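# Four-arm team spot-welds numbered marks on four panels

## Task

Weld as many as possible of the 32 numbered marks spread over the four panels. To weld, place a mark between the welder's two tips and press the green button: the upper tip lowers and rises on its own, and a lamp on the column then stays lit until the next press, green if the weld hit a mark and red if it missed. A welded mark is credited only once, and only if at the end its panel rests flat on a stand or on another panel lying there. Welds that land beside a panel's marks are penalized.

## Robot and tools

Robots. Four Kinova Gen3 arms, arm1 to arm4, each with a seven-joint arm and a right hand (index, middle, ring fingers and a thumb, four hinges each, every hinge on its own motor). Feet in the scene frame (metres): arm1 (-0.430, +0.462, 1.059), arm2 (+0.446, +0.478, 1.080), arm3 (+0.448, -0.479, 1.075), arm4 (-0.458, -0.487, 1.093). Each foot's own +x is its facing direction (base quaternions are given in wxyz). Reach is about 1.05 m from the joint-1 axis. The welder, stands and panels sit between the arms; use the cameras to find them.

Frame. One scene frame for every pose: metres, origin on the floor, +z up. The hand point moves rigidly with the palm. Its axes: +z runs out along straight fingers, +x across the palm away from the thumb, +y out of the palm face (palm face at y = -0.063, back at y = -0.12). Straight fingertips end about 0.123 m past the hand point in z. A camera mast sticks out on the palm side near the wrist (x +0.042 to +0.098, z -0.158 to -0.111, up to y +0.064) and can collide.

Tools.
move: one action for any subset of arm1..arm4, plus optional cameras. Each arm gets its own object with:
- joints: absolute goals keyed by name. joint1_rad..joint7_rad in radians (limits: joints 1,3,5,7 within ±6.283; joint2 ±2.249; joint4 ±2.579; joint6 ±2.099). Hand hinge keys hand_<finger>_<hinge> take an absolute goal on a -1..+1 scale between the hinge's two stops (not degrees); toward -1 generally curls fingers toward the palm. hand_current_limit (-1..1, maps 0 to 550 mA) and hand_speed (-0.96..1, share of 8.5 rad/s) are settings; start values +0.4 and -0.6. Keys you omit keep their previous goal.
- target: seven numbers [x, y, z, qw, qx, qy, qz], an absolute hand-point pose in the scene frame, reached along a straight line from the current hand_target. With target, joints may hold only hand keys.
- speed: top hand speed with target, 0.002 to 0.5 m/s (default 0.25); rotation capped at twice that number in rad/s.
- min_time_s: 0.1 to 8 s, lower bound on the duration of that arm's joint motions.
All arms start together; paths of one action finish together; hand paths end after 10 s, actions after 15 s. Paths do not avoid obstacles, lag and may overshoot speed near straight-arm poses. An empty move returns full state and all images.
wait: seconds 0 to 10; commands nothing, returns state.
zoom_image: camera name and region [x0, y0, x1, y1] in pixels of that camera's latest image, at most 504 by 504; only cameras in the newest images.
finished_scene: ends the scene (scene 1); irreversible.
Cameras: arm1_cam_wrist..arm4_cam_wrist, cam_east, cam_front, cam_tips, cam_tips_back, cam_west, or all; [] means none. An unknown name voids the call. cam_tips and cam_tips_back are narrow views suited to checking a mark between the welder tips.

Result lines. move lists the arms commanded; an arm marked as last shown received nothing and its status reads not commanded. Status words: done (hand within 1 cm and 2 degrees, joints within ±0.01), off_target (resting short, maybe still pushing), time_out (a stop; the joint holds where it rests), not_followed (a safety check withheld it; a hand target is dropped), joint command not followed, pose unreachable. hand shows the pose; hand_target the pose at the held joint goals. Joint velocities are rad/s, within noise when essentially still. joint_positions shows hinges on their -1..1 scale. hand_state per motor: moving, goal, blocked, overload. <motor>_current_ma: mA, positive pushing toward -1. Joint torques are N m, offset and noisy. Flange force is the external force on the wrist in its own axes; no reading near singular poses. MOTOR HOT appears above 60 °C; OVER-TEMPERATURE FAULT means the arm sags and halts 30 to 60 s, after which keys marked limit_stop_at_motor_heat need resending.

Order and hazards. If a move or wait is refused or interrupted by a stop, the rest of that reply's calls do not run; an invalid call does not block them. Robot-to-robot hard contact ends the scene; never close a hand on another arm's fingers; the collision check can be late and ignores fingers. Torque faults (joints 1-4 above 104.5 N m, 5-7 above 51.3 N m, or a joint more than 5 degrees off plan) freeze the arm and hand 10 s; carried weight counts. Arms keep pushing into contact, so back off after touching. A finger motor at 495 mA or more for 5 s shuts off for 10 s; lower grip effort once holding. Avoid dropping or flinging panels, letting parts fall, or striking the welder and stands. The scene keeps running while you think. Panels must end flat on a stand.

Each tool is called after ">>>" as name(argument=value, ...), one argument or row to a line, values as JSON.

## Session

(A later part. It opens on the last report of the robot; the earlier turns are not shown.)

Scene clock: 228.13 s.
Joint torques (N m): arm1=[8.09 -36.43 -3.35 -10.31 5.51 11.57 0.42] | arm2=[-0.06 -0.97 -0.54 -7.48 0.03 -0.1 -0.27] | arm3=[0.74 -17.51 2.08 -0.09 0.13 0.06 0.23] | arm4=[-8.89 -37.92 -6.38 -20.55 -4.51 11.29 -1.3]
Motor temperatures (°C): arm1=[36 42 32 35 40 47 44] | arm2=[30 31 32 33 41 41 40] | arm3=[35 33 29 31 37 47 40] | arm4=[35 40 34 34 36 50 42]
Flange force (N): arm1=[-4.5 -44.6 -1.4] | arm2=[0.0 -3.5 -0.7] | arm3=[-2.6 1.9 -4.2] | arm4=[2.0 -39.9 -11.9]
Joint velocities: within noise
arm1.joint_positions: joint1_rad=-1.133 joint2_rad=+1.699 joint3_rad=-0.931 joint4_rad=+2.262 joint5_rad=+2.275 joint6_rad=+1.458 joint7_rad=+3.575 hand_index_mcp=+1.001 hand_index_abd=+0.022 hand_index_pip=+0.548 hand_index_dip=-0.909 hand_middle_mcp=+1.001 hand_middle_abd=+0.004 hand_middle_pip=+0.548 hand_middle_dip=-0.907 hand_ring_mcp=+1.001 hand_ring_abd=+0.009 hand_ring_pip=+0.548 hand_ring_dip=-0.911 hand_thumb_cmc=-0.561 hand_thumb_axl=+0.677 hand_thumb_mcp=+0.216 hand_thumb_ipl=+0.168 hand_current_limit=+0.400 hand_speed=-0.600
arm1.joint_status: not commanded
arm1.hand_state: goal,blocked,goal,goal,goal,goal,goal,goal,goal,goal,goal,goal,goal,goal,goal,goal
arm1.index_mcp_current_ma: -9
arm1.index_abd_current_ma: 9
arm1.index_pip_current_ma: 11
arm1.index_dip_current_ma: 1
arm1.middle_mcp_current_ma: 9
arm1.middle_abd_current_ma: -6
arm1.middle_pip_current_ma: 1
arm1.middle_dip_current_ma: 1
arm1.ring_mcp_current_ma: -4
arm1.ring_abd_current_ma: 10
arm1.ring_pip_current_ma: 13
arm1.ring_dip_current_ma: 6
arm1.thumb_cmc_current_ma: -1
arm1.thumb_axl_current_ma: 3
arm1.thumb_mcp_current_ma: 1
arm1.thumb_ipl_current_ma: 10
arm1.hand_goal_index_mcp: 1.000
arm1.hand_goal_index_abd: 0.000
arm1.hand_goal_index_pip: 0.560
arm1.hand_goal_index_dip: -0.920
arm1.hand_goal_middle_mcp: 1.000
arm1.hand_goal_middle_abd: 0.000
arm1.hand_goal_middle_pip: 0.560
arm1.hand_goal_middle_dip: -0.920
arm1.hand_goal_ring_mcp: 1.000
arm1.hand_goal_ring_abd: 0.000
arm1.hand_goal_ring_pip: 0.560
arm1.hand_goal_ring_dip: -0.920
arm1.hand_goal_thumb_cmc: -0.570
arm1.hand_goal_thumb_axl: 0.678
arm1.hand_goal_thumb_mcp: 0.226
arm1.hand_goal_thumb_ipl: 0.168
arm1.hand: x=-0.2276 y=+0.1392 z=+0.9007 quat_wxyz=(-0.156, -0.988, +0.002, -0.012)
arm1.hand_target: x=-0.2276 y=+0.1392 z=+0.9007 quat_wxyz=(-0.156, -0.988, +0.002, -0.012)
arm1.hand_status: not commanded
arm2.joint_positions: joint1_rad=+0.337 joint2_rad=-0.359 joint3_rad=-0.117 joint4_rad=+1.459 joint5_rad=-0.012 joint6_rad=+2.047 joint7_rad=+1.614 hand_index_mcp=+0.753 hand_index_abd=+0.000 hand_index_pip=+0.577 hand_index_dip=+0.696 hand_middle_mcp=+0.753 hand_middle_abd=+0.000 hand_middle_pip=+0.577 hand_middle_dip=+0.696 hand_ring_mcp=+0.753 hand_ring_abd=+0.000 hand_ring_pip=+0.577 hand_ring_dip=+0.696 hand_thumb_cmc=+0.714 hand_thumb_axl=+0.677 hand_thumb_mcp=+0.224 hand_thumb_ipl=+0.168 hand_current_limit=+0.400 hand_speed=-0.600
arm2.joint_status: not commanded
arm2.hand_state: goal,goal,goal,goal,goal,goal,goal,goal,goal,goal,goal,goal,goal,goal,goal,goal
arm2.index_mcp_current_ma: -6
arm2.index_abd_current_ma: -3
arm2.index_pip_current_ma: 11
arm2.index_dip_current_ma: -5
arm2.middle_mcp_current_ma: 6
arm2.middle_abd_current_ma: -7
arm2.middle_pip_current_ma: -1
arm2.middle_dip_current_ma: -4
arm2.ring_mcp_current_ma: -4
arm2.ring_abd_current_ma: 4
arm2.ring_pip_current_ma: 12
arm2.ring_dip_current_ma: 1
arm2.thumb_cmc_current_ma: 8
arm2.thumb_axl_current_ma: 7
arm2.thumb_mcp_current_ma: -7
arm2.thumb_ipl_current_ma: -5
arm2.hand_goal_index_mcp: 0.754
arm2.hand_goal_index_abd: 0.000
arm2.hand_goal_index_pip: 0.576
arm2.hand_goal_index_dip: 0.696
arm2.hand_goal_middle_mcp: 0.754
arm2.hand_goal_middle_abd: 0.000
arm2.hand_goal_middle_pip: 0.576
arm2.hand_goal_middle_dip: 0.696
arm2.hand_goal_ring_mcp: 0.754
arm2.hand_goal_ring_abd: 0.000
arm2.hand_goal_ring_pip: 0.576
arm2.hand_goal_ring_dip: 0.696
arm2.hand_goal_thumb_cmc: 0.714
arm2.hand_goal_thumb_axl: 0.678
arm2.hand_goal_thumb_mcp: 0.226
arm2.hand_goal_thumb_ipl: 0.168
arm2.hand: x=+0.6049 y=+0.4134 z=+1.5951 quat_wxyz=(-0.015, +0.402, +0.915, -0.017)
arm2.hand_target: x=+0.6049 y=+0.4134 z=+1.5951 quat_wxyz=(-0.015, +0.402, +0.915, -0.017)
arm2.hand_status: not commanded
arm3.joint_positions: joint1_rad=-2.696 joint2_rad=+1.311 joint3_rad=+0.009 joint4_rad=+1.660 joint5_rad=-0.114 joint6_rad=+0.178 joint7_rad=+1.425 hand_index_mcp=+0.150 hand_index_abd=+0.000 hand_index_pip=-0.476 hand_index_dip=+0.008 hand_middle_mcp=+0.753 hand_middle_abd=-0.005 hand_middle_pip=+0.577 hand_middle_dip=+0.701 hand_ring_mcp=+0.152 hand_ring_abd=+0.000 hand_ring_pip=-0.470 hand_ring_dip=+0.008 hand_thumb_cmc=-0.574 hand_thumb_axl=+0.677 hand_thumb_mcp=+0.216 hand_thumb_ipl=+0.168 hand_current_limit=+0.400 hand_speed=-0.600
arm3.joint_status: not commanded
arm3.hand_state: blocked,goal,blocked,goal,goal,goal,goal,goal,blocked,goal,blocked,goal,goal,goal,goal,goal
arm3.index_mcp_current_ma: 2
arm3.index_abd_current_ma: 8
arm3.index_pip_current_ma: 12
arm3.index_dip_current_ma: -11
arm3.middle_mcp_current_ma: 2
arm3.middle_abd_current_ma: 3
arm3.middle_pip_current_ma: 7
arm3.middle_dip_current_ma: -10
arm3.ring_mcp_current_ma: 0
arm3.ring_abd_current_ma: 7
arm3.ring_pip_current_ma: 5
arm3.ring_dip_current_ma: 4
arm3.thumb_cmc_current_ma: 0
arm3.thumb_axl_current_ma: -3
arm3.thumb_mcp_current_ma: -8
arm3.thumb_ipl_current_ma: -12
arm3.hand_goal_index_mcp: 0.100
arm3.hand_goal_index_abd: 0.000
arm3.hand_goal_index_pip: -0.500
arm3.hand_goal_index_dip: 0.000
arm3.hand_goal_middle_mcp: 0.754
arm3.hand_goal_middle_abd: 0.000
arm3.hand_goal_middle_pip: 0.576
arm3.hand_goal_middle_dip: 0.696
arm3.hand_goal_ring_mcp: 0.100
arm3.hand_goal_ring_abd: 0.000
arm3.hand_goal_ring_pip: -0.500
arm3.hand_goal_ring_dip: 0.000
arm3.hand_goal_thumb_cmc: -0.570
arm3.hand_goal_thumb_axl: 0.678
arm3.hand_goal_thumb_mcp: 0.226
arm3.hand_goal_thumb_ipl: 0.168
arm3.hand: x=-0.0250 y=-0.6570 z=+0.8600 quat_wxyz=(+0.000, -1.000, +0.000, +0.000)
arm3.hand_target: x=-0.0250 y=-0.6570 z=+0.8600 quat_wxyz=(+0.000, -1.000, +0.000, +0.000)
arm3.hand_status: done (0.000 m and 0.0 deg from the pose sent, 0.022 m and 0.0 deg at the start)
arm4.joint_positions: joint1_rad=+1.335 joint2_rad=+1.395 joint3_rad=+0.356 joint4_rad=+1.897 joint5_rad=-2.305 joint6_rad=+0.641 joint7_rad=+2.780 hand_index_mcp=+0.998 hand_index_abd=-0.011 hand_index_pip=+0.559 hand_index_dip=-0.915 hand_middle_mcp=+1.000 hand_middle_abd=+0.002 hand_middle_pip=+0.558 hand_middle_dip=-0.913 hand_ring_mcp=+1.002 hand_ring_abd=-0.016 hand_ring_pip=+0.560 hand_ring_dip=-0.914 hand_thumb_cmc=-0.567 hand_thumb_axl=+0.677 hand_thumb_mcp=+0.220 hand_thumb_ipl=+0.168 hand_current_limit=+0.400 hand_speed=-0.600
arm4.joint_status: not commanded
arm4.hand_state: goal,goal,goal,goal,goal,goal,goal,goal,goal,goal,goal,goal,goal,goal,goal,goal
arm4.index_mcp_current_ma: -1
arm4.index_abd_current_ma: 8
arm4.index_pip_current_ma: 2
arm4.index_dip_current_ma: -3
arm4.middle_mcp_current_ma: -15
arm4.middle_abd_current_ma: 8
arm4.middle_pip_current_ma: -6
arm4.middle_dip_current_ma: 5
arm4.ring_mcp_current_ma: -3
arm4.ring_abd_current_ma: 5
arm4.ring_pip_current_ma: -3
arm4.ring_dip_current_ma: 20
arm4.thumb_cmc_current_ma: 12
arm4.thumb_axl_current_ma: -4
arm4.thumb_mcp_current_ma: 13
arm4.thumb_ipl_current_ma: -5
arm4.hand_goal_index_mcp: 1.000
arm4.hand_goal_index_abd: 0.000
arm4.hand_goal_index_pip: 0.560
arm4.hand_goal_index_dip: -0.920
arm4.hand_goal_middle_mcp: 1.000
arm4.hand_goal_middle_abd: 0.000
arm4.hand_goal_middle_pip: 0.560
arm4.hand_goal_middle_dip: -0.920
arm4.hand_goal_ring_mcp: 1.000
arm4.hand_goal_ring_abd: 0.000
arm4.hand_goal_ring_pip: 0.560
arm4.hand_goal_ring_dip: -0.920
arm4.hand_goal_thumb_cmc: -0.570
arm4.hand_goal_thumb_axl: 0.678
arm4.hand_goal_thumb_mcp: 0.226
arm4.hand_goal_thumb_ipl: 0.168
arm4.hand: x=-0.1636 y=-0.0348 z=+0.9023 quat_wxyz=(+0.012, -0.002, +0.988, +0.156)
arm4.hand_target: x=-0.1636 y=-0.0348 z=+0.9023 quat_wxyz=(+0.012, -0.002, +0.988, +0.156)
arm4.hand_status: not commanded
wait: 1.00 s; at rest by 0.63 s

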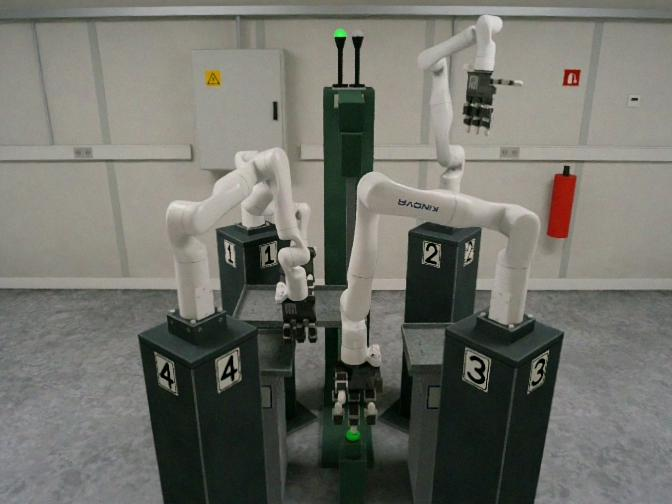

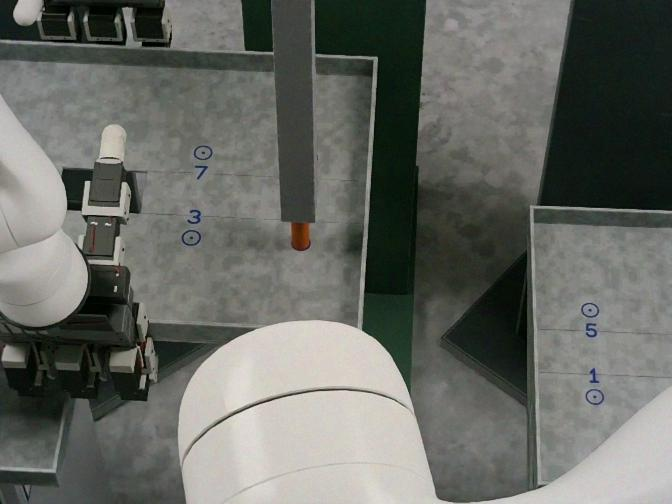

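>>> move(
  arm3={"target": [-0.0250, -0.6570, 0.880, 0, 1, 0, 0], "speed": 0.06},
)

>>> wait(
  seconds=0.4,
  cameras=["cam_front", "cam_tips"],
)

>>> zoom_image(
  camera="cam_front",
  region=[300, 20, 400, 110],
)

>>> zoom_image(
  camera="cam_tips",
  region=[260, 150, 380, 260],
)

Scene clock: 229.73 s.
Joint torques (N m): arm1=[8.14 -36.21 -2.88 -11.27 5.75 11.57 0.47] | arm2=[-0.03 -0.89 -0.55 -7.63 0.03 -0.01 -0.27] | arm3=[0.63 -19.18 2.07 -0.37 0.12 0.11 0.22] | arm4=[-9.09 -38.46 -6.55 -20.76 -4.48 11.53 -1.32]
Motor temperatures (°C): arm1=[36 42 32 35 40 47 44] | arm2=[30 31 32 33 41 41 40] | arm3=[35 33 29 31 37 47 40] | arm4=[35 40 34 34 36 50 42]
Flange force (N): arm1=[-5.2 -44.9 -5.3] | arm2=[0.2 -3.6 0.2] | arm3=[-2.8 1.6 -0.3] | arm4=[1.9 -40.7 -11.2]
move: arm3 done
Joint velocities: within noise
arm1, arm2, arm4: as last shown
arm1.joint_positions: joint1_rad=-1.133 joint2_rad=+1.699 joint3_rad=-0.931 joint4_rad=+2.262 joint5_rad=+2.275 joint6_rad=+1.459 joint7_rad=+3.575 hand_index_mcp=+1.001 hand_index_abd=+0.022 hand_index_pip=+0.548 hand_index_dip=-0.909 hand_middle_mcp=+1.001 hand_middle_abd=+0.004 hand_middle_pip=+0.548 hand_middle_dip=-0.907 hand_ring_mcp=+1.001 hand_ring_abd=+0.009 hand_ring_pip=+0.548 hand_ring_dip=-0.911 hand_thumb_cmc=-0.561 hand_thumb_axl=+0.677 hand_thumb_mcp=+0.216 hand_thumb_ipl=+0.168 hand_current_limit=+0.400 hand_speed=-0.600
arm1.index_mcp_current_ma: -8
arm1.index_abd_current_ma: 8
arm1.index_dip_current_ma: 5
arm1.middle_mcp_current_ma: 5
arm1.middle_abd_current_ma: 0
arm1.middle_pip_current_ma: -5
arm1.middle_dip_current_ma: 8
arm1.ring_mcp_current_ma: 3
arm1.ring_abd_current_ma: 9
arm1.ring_pip_current_ma: 6
arm1.ring_dip_current_ma: 11
arm1.thumb_cmc_current_ma: 3
arm1.thumb_axl_current_ma: -1
arm1.thumb_ipl_current_ma: -4
arm2.index_mcp_current_ma: -10
arm2.index_abd_current_ma: -2
arm2.index_pip_current_ma: 13
arm2.index_dip_current_ma: 3
arm2.middle_mcp_current_ma: 4
arm2.middle_abd_current_ma: 0
arm2.middle_pip_current_ma: 4
arm2.middle_dip_current_ma: -3
arm2.ring_mcp_current_ma: -2
arm2.ring_abd_current_ma: -3
arm2.ring_dip_current_ma: 0
arm2.thumb_cmc_current_ma: 5
arm2.thumb_axl_current_ma: 4
arm2.thumb_mcp_current_ma: -10
arm2.thumb_ipl_current_ma: -1
arm3.joint_positions: joint1_rad=-2.697 joint2_rad=+1.264 joint3_rad=+0.011 joint4_rad=+1.689 joint5_rad=-0.114 joint6_rad=+0.197 joint7_rad=+1.424 hand_index_mcp=+0.150 hand_index_abd=+0.000 hand_index_pip=-0.476 hand_index_dip=+0.008 hand_middle_mcp=+0.753 hand_middle_abd=-0.005 hand_middle_pip=+0.577 hand_middle_dip=+0.703 hand_ring_mcp=+0.152 hand_ring_abd=+0.000 hand_ring_pip=-0.470 hand_ring_dip=+0.008 hand_thumb_cmc=-0.574 hand_thumb_axl=+0.677 hand_thumb_mcp=+0.216 hand_thumb_ipl=+0.168 hand_current_limit=+0.400 hand_speed=-0.600
arm3.joint_status: not commanded
arm3.hand_state: blocked,goal,blocked,goal,goal,goal,goal,goal,blocked,goal,blocked,goal,goal,goal,goal,goal
arm3.index_mcp_current_ma: 6
arm3.index_abd_current_ma: 6
arm3.index_pip_current_ma: 6
arm3.index_dip_current_ma: -4
arm3.middle_mcp_current_ma: 5
arm3.middle_abd_current_ma: -2
arm3.middle_pip_current_ma: 9
arm3.middle_dip_current_ma: -13
arm3.ring_mcp_current_ma: 6
arm3.ring_abd_current_ma: 6
arm3.ring_pip_current_ma: 4
arm3.ring_dip_current_ma: 5
arm3.thumb_cmc_current_ma: 0
arm3.thumb_axl_current_ma: 2
arm3.thumb_mcp_current_ma: -5
arm3.thumb_ipl_current_ma: -2
arm3.hand_goal_index_mcp: 0.100
arm3.hand_goal_index_abd: 0.000
arm3.hand_goal_index_pip: -0.500
arm3.hand_goal_index_dip: 0.000
arm3.hand_goal_middle_mcp: 0.754
arm3.hand_goal_middle_abd: 0.000
arm3.hand_goal_middle_pip: 0.576
arm3.hand_goal_middle_dip: 0.696
arm3.hand_goal_ring_mcp: 0.100
arm3.hand_goal_ring_abd: 0.000
arm3.hand_goal_ring_pip: -0.500
arm3.hand_goal_ring_dip: 0.000
arm3.hand_goal_thumb_cmc: -0.570
arm3.hand_goal_thumb_axl: 0.678
arm3.hand_goal_thumb_mcp: 0.226
arm3.hand_goal_thumb_ipl: 0.168
arm3.hand: x=-0.0250 y=-0.6570 z=+0.8800 quat_wxyz=(+0.000, -1.000, +0.000, +0.000)
arm3.hand_target: x=-0.0250 y=-0.6570 z=+0.8800 quat_wxyz=(+0.000, -1.000, +0.000, +0.000)
arm3.hand_status: done (0.000 m and 0.0 deg from the pose sent, 0.020 m and 0.0 deg at the start)
arm4.index_mcp_current_ma: 11
arm4.index_abd_current_ma: -1
arm4.index_pip_current_ma: 8
arm4.index_dip_current_ma: -11
arm4.middle_mcp_current_ma: -8
arm4.middle_abd_current_ma: -3
arm4.middle_pip_current_ma: -8
arm4.middle_dip_current_ma: -4
arm4.ring_mcp_current_ma: -4
arm4.ring_abd_current_ma: 8
arm4.ring_pip_current_ma: -12
arm4.ring_dip_current_ma: 2
arm4.thumb_cmc_current_ma: 25
arm4.thumb_mcp_current_ma: 1
arm4.thumb_ipl_current_ma: -10
pictures: none

Scene clock: 230.13 s.
Joint torques (N m): arm1=[8.15 -36.14 -2.89 -11.21 5.76 11.6 0.47] | arm2=[0 -0.91 -0.58 -7.62 -0.02 -0.08 -0.26] | arm3=[0.73 -19 2.05 -0.37 0.09 0.09 0.22] | arm4=[-9.09 -38.41 -6.52 -20.9 -4.51 11.53 -1.31]
Motor temperatures (°C): arm1=[36 42 32 35 40 47 44] | arm2=[30 31 32 33 41 41 40] | arm3=[35 33 29 31 37 47 40] | arm4=[35 40 34 34 36 50 42]
Flange force (N): arm1=[-5.0 -44.7 -5.2] | arm2=[0.3 -3.7 0.0] | arm3=[-2.7 1.9 -0.7] | arm4=[2.1 -40.7 -11.7]
Joint velocities: within noise
arm1.joint_positions: joint1_rad=-1.133 joint2_rad=+1.699 joint3_rad=-0.931 joint4_rad=+2.262 joint5_rad=+2.275 joint6_rad=+1.459 joint7_rad=+3.575 hand_index_mcp=+1.001 hand_index_abd=+0.022 hand_index_pip=+0.548 hand_index_dip=-0.909 hand_middle_mcp=+1.001 hand_middle_abd=+0.004 hand_middle_pip=+0.548 hand_middle_dip=-0.907 hand_ring_mcp=+1.001 hand_ring_abd=+0.009 hand_ring_pip=+0.548 hand_ring_dip=-0.911 hand_thumb_cmc=-0.561 hand_thumb_axl=+0.677 hand_thumb_mcp=+0.216 hand_thumb_ipl=+0.168 hand_current_limit=+0.400 hand_speed=-0.600
arm1.joint_status: not commanded
arm1.hand_state: goal,blocked,goal,goal,goal,goal,goal,goal,goal,goal,goal,goal,goal,goal,goal,goal
arm1.index_mcp_current_ma: -11
arm1.index_abd_current_ma: 1
arm1.index_pip_current_ma: 12
arm1.index_dip_current_ma: -1
arm1.middle_mcp_current_ma: 2
arm1.middle_abd_current_ma: 7
arm1.middle_pip_current_ma: 0
arm1.middle_dip_current_ma: 2
arm1.ring_mcp_current_ma: 3
arm1.ring_abd_current_ma: 3
arm1.ring_pip_current_ma: 9
arm1.ring_dip_current_ma: 9
arm1.thumb_cmc_current_ma: -1
arm1.thumb_axl_current_ma: -2
arm1.thumb_mcp_current_ma: -4
arm1.thumb_ipl_current_ma: 0
arm1.hand_goal_index_mcp: 1.000
arm1.hand_goal_index_abd: 0.000
arm1.hand_goal_index_pip: 0.560
arm1.hand_goal_index_dip: -0.920
arm1.hand_goal_middle_mcp: 1.000
arm1.hand_goal_middle_abd: 0.000
arm1.hand_goal_middle_pip: 0.560
arm1.hand_goal_middle_dip: -0.920
arm1.hand_goal_ring_mcp: 1.000
arm1.hand_goal_ring_abd: 0.000
arm1.hand_goal_ring_pip: 0.560
arm1.hand_goal_ring_dip: -0.920
arm1.hand_goal_thumb_cmc: -0.570
arm1.hand_goal_thumb_axl: 0.678
arm1.hand_goal_thumb_mcp: 0.226
arm1.hand_goal_thumb_ipl: 0.168
arm1.hand: x=-0.2276 y=+0.1392 z=+0.9007 quat_wxyz=(-0.156, -0.988, +0.002, -0.012)
arm1.hand_target: x=-0.2276 y=+0.1392 z=+0.9007 quat_wxyz=(-0.156, -0.988, +0.002, -0.012)
arm1.hand_status: not commanded
arm2.joint_positions: joint1_rad=+0.337 joint2_rad=-0.359 joint3_rad=-0.117 joint4_rad=+1.459 joint5_rad=-0.012 joint6_rad=+2.047 joint7_rad=+1.614 hand_index_mcp=+0.753 hand_index_abd=+0.000 hand_index_pip=+0.577 hand_index_dip=+0.696 hand_middle_mcp=+0.753 hand_middle_abd=+0.000 hand_middle_pip=+0.577 hand_middle_dip=+0.696 hand_ring_mcp=+0.753 hand_ring_abd=+0.000 hand_ring_pip=+0.577 hand_ring_dip=+0.696 hand_thumb_cmc=+0.714 hand_thumb_axl=+0.677 hand_thumb_mcp=+0.224 hand_thumb_ipl=+0.168 hand_current_limit=+0.400 hand_speed=-0.600
arm2.joint_status: not commanded
arm2.hand_state: goal,goal,goal,goal,goal,goal,goal,goal,goal,goal,goal,goal,goal,goal,goal,goal
arm2.index_mcp_current_ma: -6
arm2.index_abd_current_ma: -5
arm2.index_pip_current_ma: 11
arm2.index_dip_current_ma: -4
arm2.middle_mcp_current_ma: 7
arm2.middle_abd_current_ma: -4
arm2.middle_pip_current_ma: -1
arm2.middle_dip_current_ma: -1
arm2.ring_mcp_current_ma: -4
arm2.ring_abd_current_ma: 2
arm2.ring_pip_current_ma: 13
arm2.ring_dip_current_ma: -3
arm2.thumb_cmc_current_ma: 7
arm2.thumb_axl_current_ma: 9
arm2.thumb_mcp_current_ma: -9
arm2.thumb_ipl_current_ma: -8
arm2.hand_goal_index_mcp: 0.754
arm2.hand_goal_index_abd: 0.000
arm2.hand_goal_index_pip: 0.576
arm2.hand_goal_index_dip: 0.696
arm2.hand_goal_middle_mcp: 0.754
arm2.hand_goal_middle_abd: 0.000
arm2.hand_goal_middle_pip: 0.576
arm2.hand_goal_middle_dip: 0.696
arm2.hand_goal_ring_mcp: 0.754
arm2.hand_goal_ring_abd: 0.000
arm2.hand_goal_ring_pip: 0.576
arm2.hand_goal_ring_dip: 0.696
arm2.hand_goal_thumb_cmc: 0.714
arm2.hand_goal_thumb_axl: 0.678
arm2.hand_goal_thumb_mcp: 0.226
arm2.hand_goal_thumb_ipl: 0.168
arm2.hand: x=+0.6049 y=+0.4134 z=+1.5951 quat_wxyz=(-0.015, +0.402, +0.915, -0.017)
arm2.hand_target: x=+0.6049 y=+0.4134 z=+1.5951 quat_wxyz=(-0.015, +0.402, +0.915, -0.017)
arm2.hand_status: not commanded
arm3.joint_positions: joint1_rad=-2.697 joint2_rad=+1.264 joint3_rad=+0.011 joint4_rad=+1.689 joint5_rad=-0.114 joint6_rad=+0.197 joint7_rad=+1.424 hand_index_mcp=+0.150 hand_index_abd=+0.000 hand_index_pip=-0.476 hand_index_dip=+0.008 hand_middle_mcp=+0.753 hand_middle_abd=-0.005 hand_middle_pip=+0.577 hand_middle_dip=+0.703 hand_ring_mcp=+0.152 hand_ring_abd=+0.000 hand_ring_pip=-0.470 hand_ring_dip=+0.008 hand_thumb_cmc=-0.574 hand_thumb_axl=+0.677 hand_thumb_mcp=+0.216 hand_thumb_ipl=+0.168 hand_current_limit=+0.400 hand_speed=-0.600
arm3.joint_status: not commanded
arm3.hand_state: blocked,goal,blocked,goal,goal,goal,goal,goal,blocked,goal,blocked,goal,goal,goal,goal,goal
arm3.index_mcp_current_ma: 8
arm3.index_abd_current_ma: 3
arm3.index_pip_current_ma: 16
arm3.index_dip_current_ma: -2
arm3.middle_mcp_current_ma: -4
arm3.middle_abd_current_ma: 7
arm3.middle_pip_current_ma: 8
arm3.middle_dip_current_ma: -9
arm3.ring_mcp_current_ma: 4
arm3.ring_abd_current_ma: 5
arm3.ring_pip_current_ma: 6
arm3.ring_dip_current_ma: 1
arm3.thumb_cmc_current_ma: -3
arm3.thumb_axl_current_ma: 3
arm3.thumb_mcp_current_ma: -6
arm3.thumb_ipl_current_ma: -10
arm3.hand_goal_index_mcp: 0.100
arm3.hand_goal_index_abd: 0.000
arm3.hand_goal_index_pip: -0.500
arm3.hand_goal_index_dip: 0.000
arm3.hand_goal_middle_mcp: 0.754
arm3.hand_goal_middle_abd: 0.000
arm3.hand_goal_middle_pip: 0.576
arm3.hand_goal_middle_dip: 0.696
arm3.hand_goal_ring_mcp: 0.100
arm3.hand_goal_ring_abd: 0.000
arm3.hand_goal_ring_pip: -0.500
arm3.hand_goal_ring_dip: 0.000
arm3.hand_goal_thumb_cmc: -0.570
arm3.hand_goal_thumb_axl: 0.678
arm3.hand_goal_thumb_mcp: 0.226
arm3.hand_goal_thumb_ipl: 0.168
arm3.hand: x=-0.0250 y=-0.6570 z=+0.8800 quat_wxyz=(+0.000, -1.000, +0.000, +0.000)
arm3.hand_target: x=-0.0250 y=-0.6570 z=+0.8800 quat_wxyz=(+0.000, -1.000, +0.000, +0.000)
arm3.hand_status: done (0.000 m and 0.0 deg from the pose sent, 0.020 m and 0.0 deg at the start)
arm4.joint_positions: joint1_rad=+1.335 joint2_rad=+1.395 joint3_rad=+0.356 joint4_rad=+1.897 joint5_rad=-2.305 joint6_rad=+0.641 joint7_rad=+2.780 hand_index_mcp=+0.998 hand_index_abd=-0.011 hand_index_pip=+0.559 hand_index_dip=-0.915 hand_middle_mcp=+1.000 hand_middle_abd=+0.002 hand_middle_pip=+0.558 hand_middle_dip=-0.913 hand_ring_mcp=+1.002 hand_ring_abd=-0.016 hand_ring_pip=+0.560 hand_ring_dip=-0.914 hand_thumb_cmc=-0.567 hand_thumb_axl=+0.677 hand_thumb_mcp=+0.220 hand_thumb_ipl=+0.168 hand_current_limit=+0.400 hand_speed=-0.600
arm4.joint_status: not commanded
arm4.hand_state: goal,goal,goal,goal,goal,goal,goal,goal,goal,goal,goal,goal,goal,goal,goal,goal
arm4.index_mcp_current_ma: 3
arm4.index_abd_current_ma: 3
arm4.index_pip_current_ma: 21
arm4.index_dip_current_ma: -9
arm4.middle_mcp_current_ma: -7
arm4.middle_abd_current_ma: -3
arm4.middle_pip_current_ma: 3
arm4.middle_dip_current_ma: -4
arm4.ring_mcp_current_ma: 5
arm4.ring_abd_current_ma: -1
arm4.ring_pip_current_ma: 4
arm4.ring_dip_current_ma: 11
arm4.thumb_cmc_current_ma: 8
arm4.thumb_axl_current_ma: -5
arm4.thumb_mcp_current_ma: 5
arm4.thumb_ipl_current_ma: -14
arm4.hand_goal_index_mcp: 1.000
arm4.hand_goal_index_abd: 0.000
arm4.hand_goal_index_pip: 0.560
arm4.hand_goal_index_dip: -0.920
arm4.hand_goal_middle_mcp: 1.000
arm4.hand_goal_middle_abd: 0.000
arm4.hand_goal_middle_pip: 0.560
arm4.hand_goal_middle_dip: -0.920
arm4.hand_goal_ring_mcp: 1.000
arm4.hand_goal_ring_abd: 0.000
arm4.hand_goal_ring_pip: 0.560
arm4.hand_goal_ring_dip: -0.920
arm4.hand_goal_thumb_cmc: -0.570
arm4.hand_goal_thumb_axl: 0.678
arm4.hand_goal_thumb_mcp: 0.226
arm4.hand_goal_thumb_ipl: 0.168
arm4.hand: x=-0.1636 y=-0.0348 z=+0.9023 quat_wxyz=(+0.012, -0.002, +0.988, +0.156)
arm4.hand_target: x=-0.1636 y=-0.0348 z=+0.9023 quat_wxyz=(+0.012, -0.002, +0.988, +0.156)
arm4.hand_status: not commanded
wait: 0.40 s; at rest by 0.27 s

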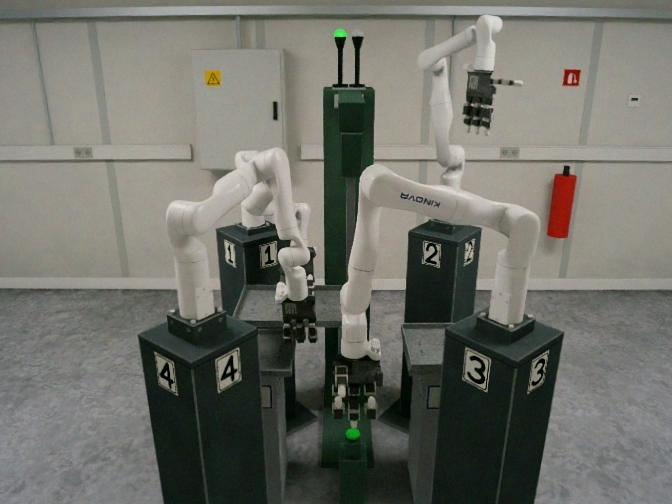

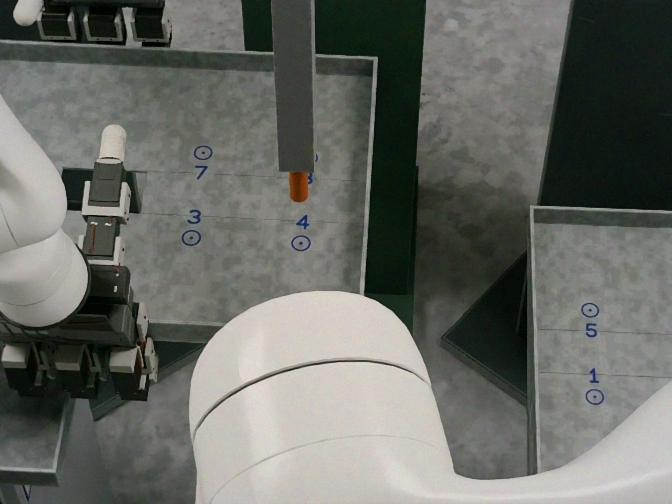

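Scaled by 5.040.

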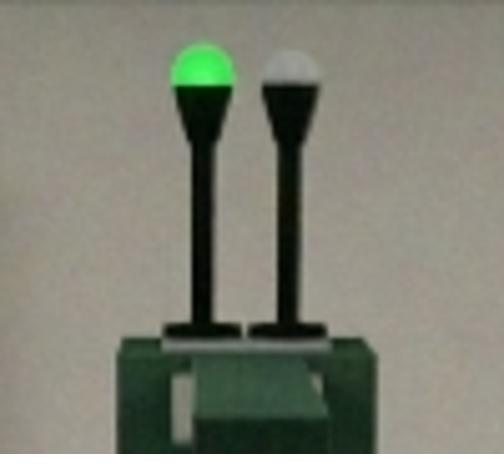

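Scaled by 4.200.

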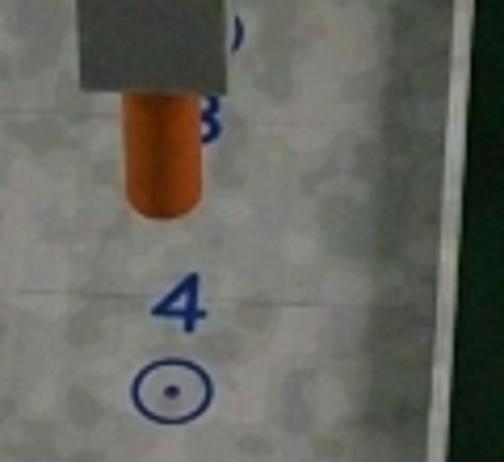

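>>> move(
  arm1={"target": [-0.1276, 0.1392, 0.9142, 0.1564, 0.98763, -0.00191, 0.01207], "speed": 0.08},
  arm4={"target": [-0.0636, -0.0348, 0.9158, 0.01207, -0.00191, 0.98763, 0.15639], "speed": 0.08},
  cameras=["cam_tips"],
)

>>> zoom_image(
  camera="cam_tips",
  region=[240, 150, 360, 260],
)

Scene clock: 233.33 s.
Joint torques (N m): arm1=[10.66 -35.66 -2.47 -10.88 6.96 10.03 0.62] | arm2=[-0.02 -1.01 -0.69 -7.54 -0.01 -0.06 -0.33] | arm3=[0.71 -19.09 1.96 -0.38 0.13 0.11 0.23] | arm4=[-12.03 -36.06 -10.06 -18.64 -5.15 8.87 -1.11]
Motor temperatures (°C): arm1=[36 42 32 35 40 47 44] | arm2=[30 31 32 33 41 41 40] | arm3=[35 33 29 31 37 47 40] | arm4=[35 40 34 34 36 50 42]
Flange force (N): arm1=[-5.1 -39.5 -3.4] | arm2=[0.1 -4.3 -0.4] | arm3=[-2.7 1.8 -0.5] | arm4=[-0.2 -35.0 -10.1]
move: arm1 done; arm4 done
Joint velocities: within noise
arm1.joint_positions: joint1_rad=-1.307 joint2_rad=+1.654 joint3_rad=-1.073 joint4_rad=+2.034 joint5_rad=+2.084 joint6_rad=+1.424 joint7_rad=+3.681 hand_index_mcp=+1.001 hand_index_abd=+0.022 hand_index_pip=+0.548 hand_index_dip=-0.909 hand_middle_mcp=+1.001 hand_middle_abd=+0.004 hand_middle_pip=+0.548 hand_middle_dip=-0.907 hand_ring_mcp=+1.001 hand_ring_abd=+0.009 hand_ring_pip=+0.548 hand_ring_dip=-0.911 hand_thumb_cmc=-0.561 hand_thumb_axl=+0.677 hand_thumb_mcp=+0.216 hand_thumb_ipl=+0.168 hand_current_limit=+0.400 hand_speed=-0.600
arm1.joint_status: not commanded
arm1.hand_state: goal,blocked,goal,goal,goal,goal,goal,goal,goal,goal,goal,goal,goal,goal,goal,goal
arm1.index_mcp_current_ma: -13
arm1.index_abd_current_ma: 12
arm1.index_pip_current_ma: 17
arm1.index_dip_current_ma: 10
arm1.middle_mcp_current_ma: 1
arm1.middle_abd_current_ma: -5
arm1.middle_pip_current_ma: -2
arm1.middle_dip_current_ma: 4
arm1.ring_mcp_current_ma: 9
arm1.ring_abd_current_ma: 10
arm1.ring_pip_current_ma: 10
arm1.ring_dip_current_ma: 12
arm1.thumb_cmc_current_ma: 0
arm1.thumb_axl_current_ma: -1
arm1.thumb_mcp_current_ma: -6
arm1.thumb_ipl_current_ma: 4
arm1.hand_goal_index_mcp: 1.000
arm1.hand_goal_index_abd: 0.000
arm1.hand_goal_index_pip: 0.560
arm1.hand_goal_index_dip: -0.920
arm1.hand_goal_middle_mcp: 1.000
arm1.hand_goal_middle_abd: 0.000
arm1.hand_goal_middle_pip: 0.560
arm1.hand_goal_middle_dip: -0.920
arm1.hand_goal_ring_mcp: 1.000
arm1.hand_goal_ring_abd: 0.000
arm1.hand_goal_ring_pip: 0.560
arm1.hand_goal_ring_dip: -0.920
arm1.hand_goal_thumb_cmc: -0.570
arm1.hand_goal_thumb_axl: 0.678
arm1.hand_goal_thumb_mcp: 0.226
arm1.hand_goal_thumb_ipl: 0.168
arm1.hand: x=-0.1276 y=+0.1392 z=+0.9142 quat_wxyz=(-0.156, -0.988, +0.002, -0.012)
arm1.hand_target: x=-0.1276 y=+0.1392 z=+0.9142 quat_wxyz=(-0.156, -0.988, +0.002, -0.012)
arm1.hand_status: done (0.000 m and 0.0 deg from the pose sent, 0.101 m and 0.0 deg at the start)
arm2, arm3: as last shown
arm2.index_mcp_current_ma: 0
arm2.index_pip_current_ma: 17
arm2.index_dip_current_ma: -1
arm2.middle_abd_current_ma: -7
arm2.middle_pip_current_ma: 1
arm2.middle_dip_current_ma: -6
arm2.ring_mcp_current_ma: -2
arm2.ring_abd_current_ma: 0
arm2.ring_pip_current_ma: 14
arm2.ring_dip_current_ma: 2
arm2.thumb_cmc_current_ma: 9
arm2.thumb_axl_current_ma: 8
arm2.thumb_mcp_current_ma: -3
arm2.thumb_ipl_current_ma: -9
arm3.joint_positions: joint1_rad=-2.697 joint2_rad=+1.264 joint3_rad=+0.011 joint4_rad=+1.689 joint5_rad=-0.114 joint6_rad=+0.197 joint7_rad=+1.425 hand_index_mcp=+0.150 hand_index_abd=+0.000 hand_index_pip=-0.476 hand_index_dip=+0.008 hand_middle_mcp=+0.753 hand_middle_abd=-0.005 hand_middle_pip=+0.577 hand_middle_dip=+0.703 hand_ring_mcp=+0.152 hand_ring_abd=+0.000 hand_ring_pip=-0.470 hand_ring_dip=+0.008 hand_thumb_cmc=-0.574 hand_thumb_axl=+0.677 hand_thumb_mcp=+0.216 hand_thumb_ipl=+0.168 hand_current_limit=+0.400 hand_speed=-0.600
arm3.index_mcp_current_ma: 7
arm3.index_abd_current_ma: 1
arm3.index_pip_current_ma: 11
arm3.index_dip_current_ma: -14
arm3.middle_mcp_current_ma: 4
arm3.middle_abd_current_ma: -3
arm3.middle_pip_current_ma: 4
arm3.ring_mcp_current_ma: 0
arm3.ring_abd_current_ma: 2
arm3.ring_pip_current_ma: 11
arm3.ring_dip_current_ma: -6
arm3.thumb_cmc_current_ma: 1
arm3.thumb_axl_current_ma: 2
arm3.thumb_mcp_current_ma: -5
arm3.thumb_ipl_current_ma: -13
arm4.joint_positions: joint1_rad=+1.546 joint2_rad=+1.357 joint3_rad=+0.344 joint4_rad=+1.674 joint5_rad=-1.862 joint6_rad=+0.534 joint7_rad=+2.501 hand_index_mcp=+0.998 hand_index_abd=-0.011 hand_index_pip=+0.559 hand_index_dip=-0.915 hand_middle_mcp=+1.000 hand_middle_abd=+0.003 hand_middle_pip=+0.558 hand_middle_dip=-0.913 hand_ring_mcp=+1.002 hand_ring_abd=-0.016 hand_ring_pip=+0.560 hand_ring_dip=-0.914 hand_thumb_cmc=-0.567 hand_thumb_axl=+0.677 hand_thumb_mcp=+0.220 hand_thumb_ipl=+0.168 hand_current_limit=+0.400 hand_speed=-0.600
arm4.joint_status: not commanded
arm4.hand_state: goal,goal,goal,goal,goal,goal,goal,goal,goal,goal,goal,goal,goal,goal,goal,goal
arm4.index_mcp_current_ma: -6
arm4.index_abd_current_ma: -17
arm4.index_pip_current_ma: 14
arm4.index_dip_current_ma: -4
arm4.middle_mcp_current_ma: 1
arm4.middle_abd_current_ma: 1
arm4.middle_pip_current_ma: -15
arm4.middle_dip_current_ma: 17
arm4.ring_mcp_current_ma: -7
arm4.ring_abd_current_ma: 15
arm4.ring_pip_current_ma: 12
arm4.ring_dip_current_ma: 8
arm4.thumb_cmc_current_ma: 7
arm4.thumb_axl_current_ma: 1
arm4.thumb_mcp_current_ma: -1
arm4.thumb_ipl_current_ma: 12
arm4.hand_goal_index_mcp: 1.000
arm4.hand_goal_index_abd: 0.000
arm4.hand_goal_index_pip: 0.560
arm4.hand_goal_index_dip: -0.920
arm4.hand_goal_middle_mcp: 1.000
arm4.hand_goal_middle_abd: 0.000
arm4.hand_goal_middle_pip: 0.560
arm4.hand_goal_middle_dip: -0.920
arm4.hand_goal_ring_mcp: 1.000
arm4.hand_goal_ring_abd: 0.000
arm4.hand_goal_ring_pip: 0.560
arm4.hand_goal_ring_dip: -0.920
arm4.hand_goal_thumb_cmc: -0.570
arm4.hand_goal_thumb_axl: 0.678
arm4.hand_goal_thumb_mcp: 0.226
arm4.hand_goal_thumb_ipl: 0.168
arm4.hand: x=-0.0636 y=-0.0348 z=+0.9158 quat_wxyz=(+0.012, -0.002, +0.988, +0.156)
arm4.hand_target: x=-0.0636 y=-0.0348 z=+0.9158 quat_wxyz=(+0.012, -0.002, +0.988, +0.156)
arm4.hand_status: done (0.000 m and 0.0 deg from the pose sent, 0.101 m and 0.0 deg at the start)

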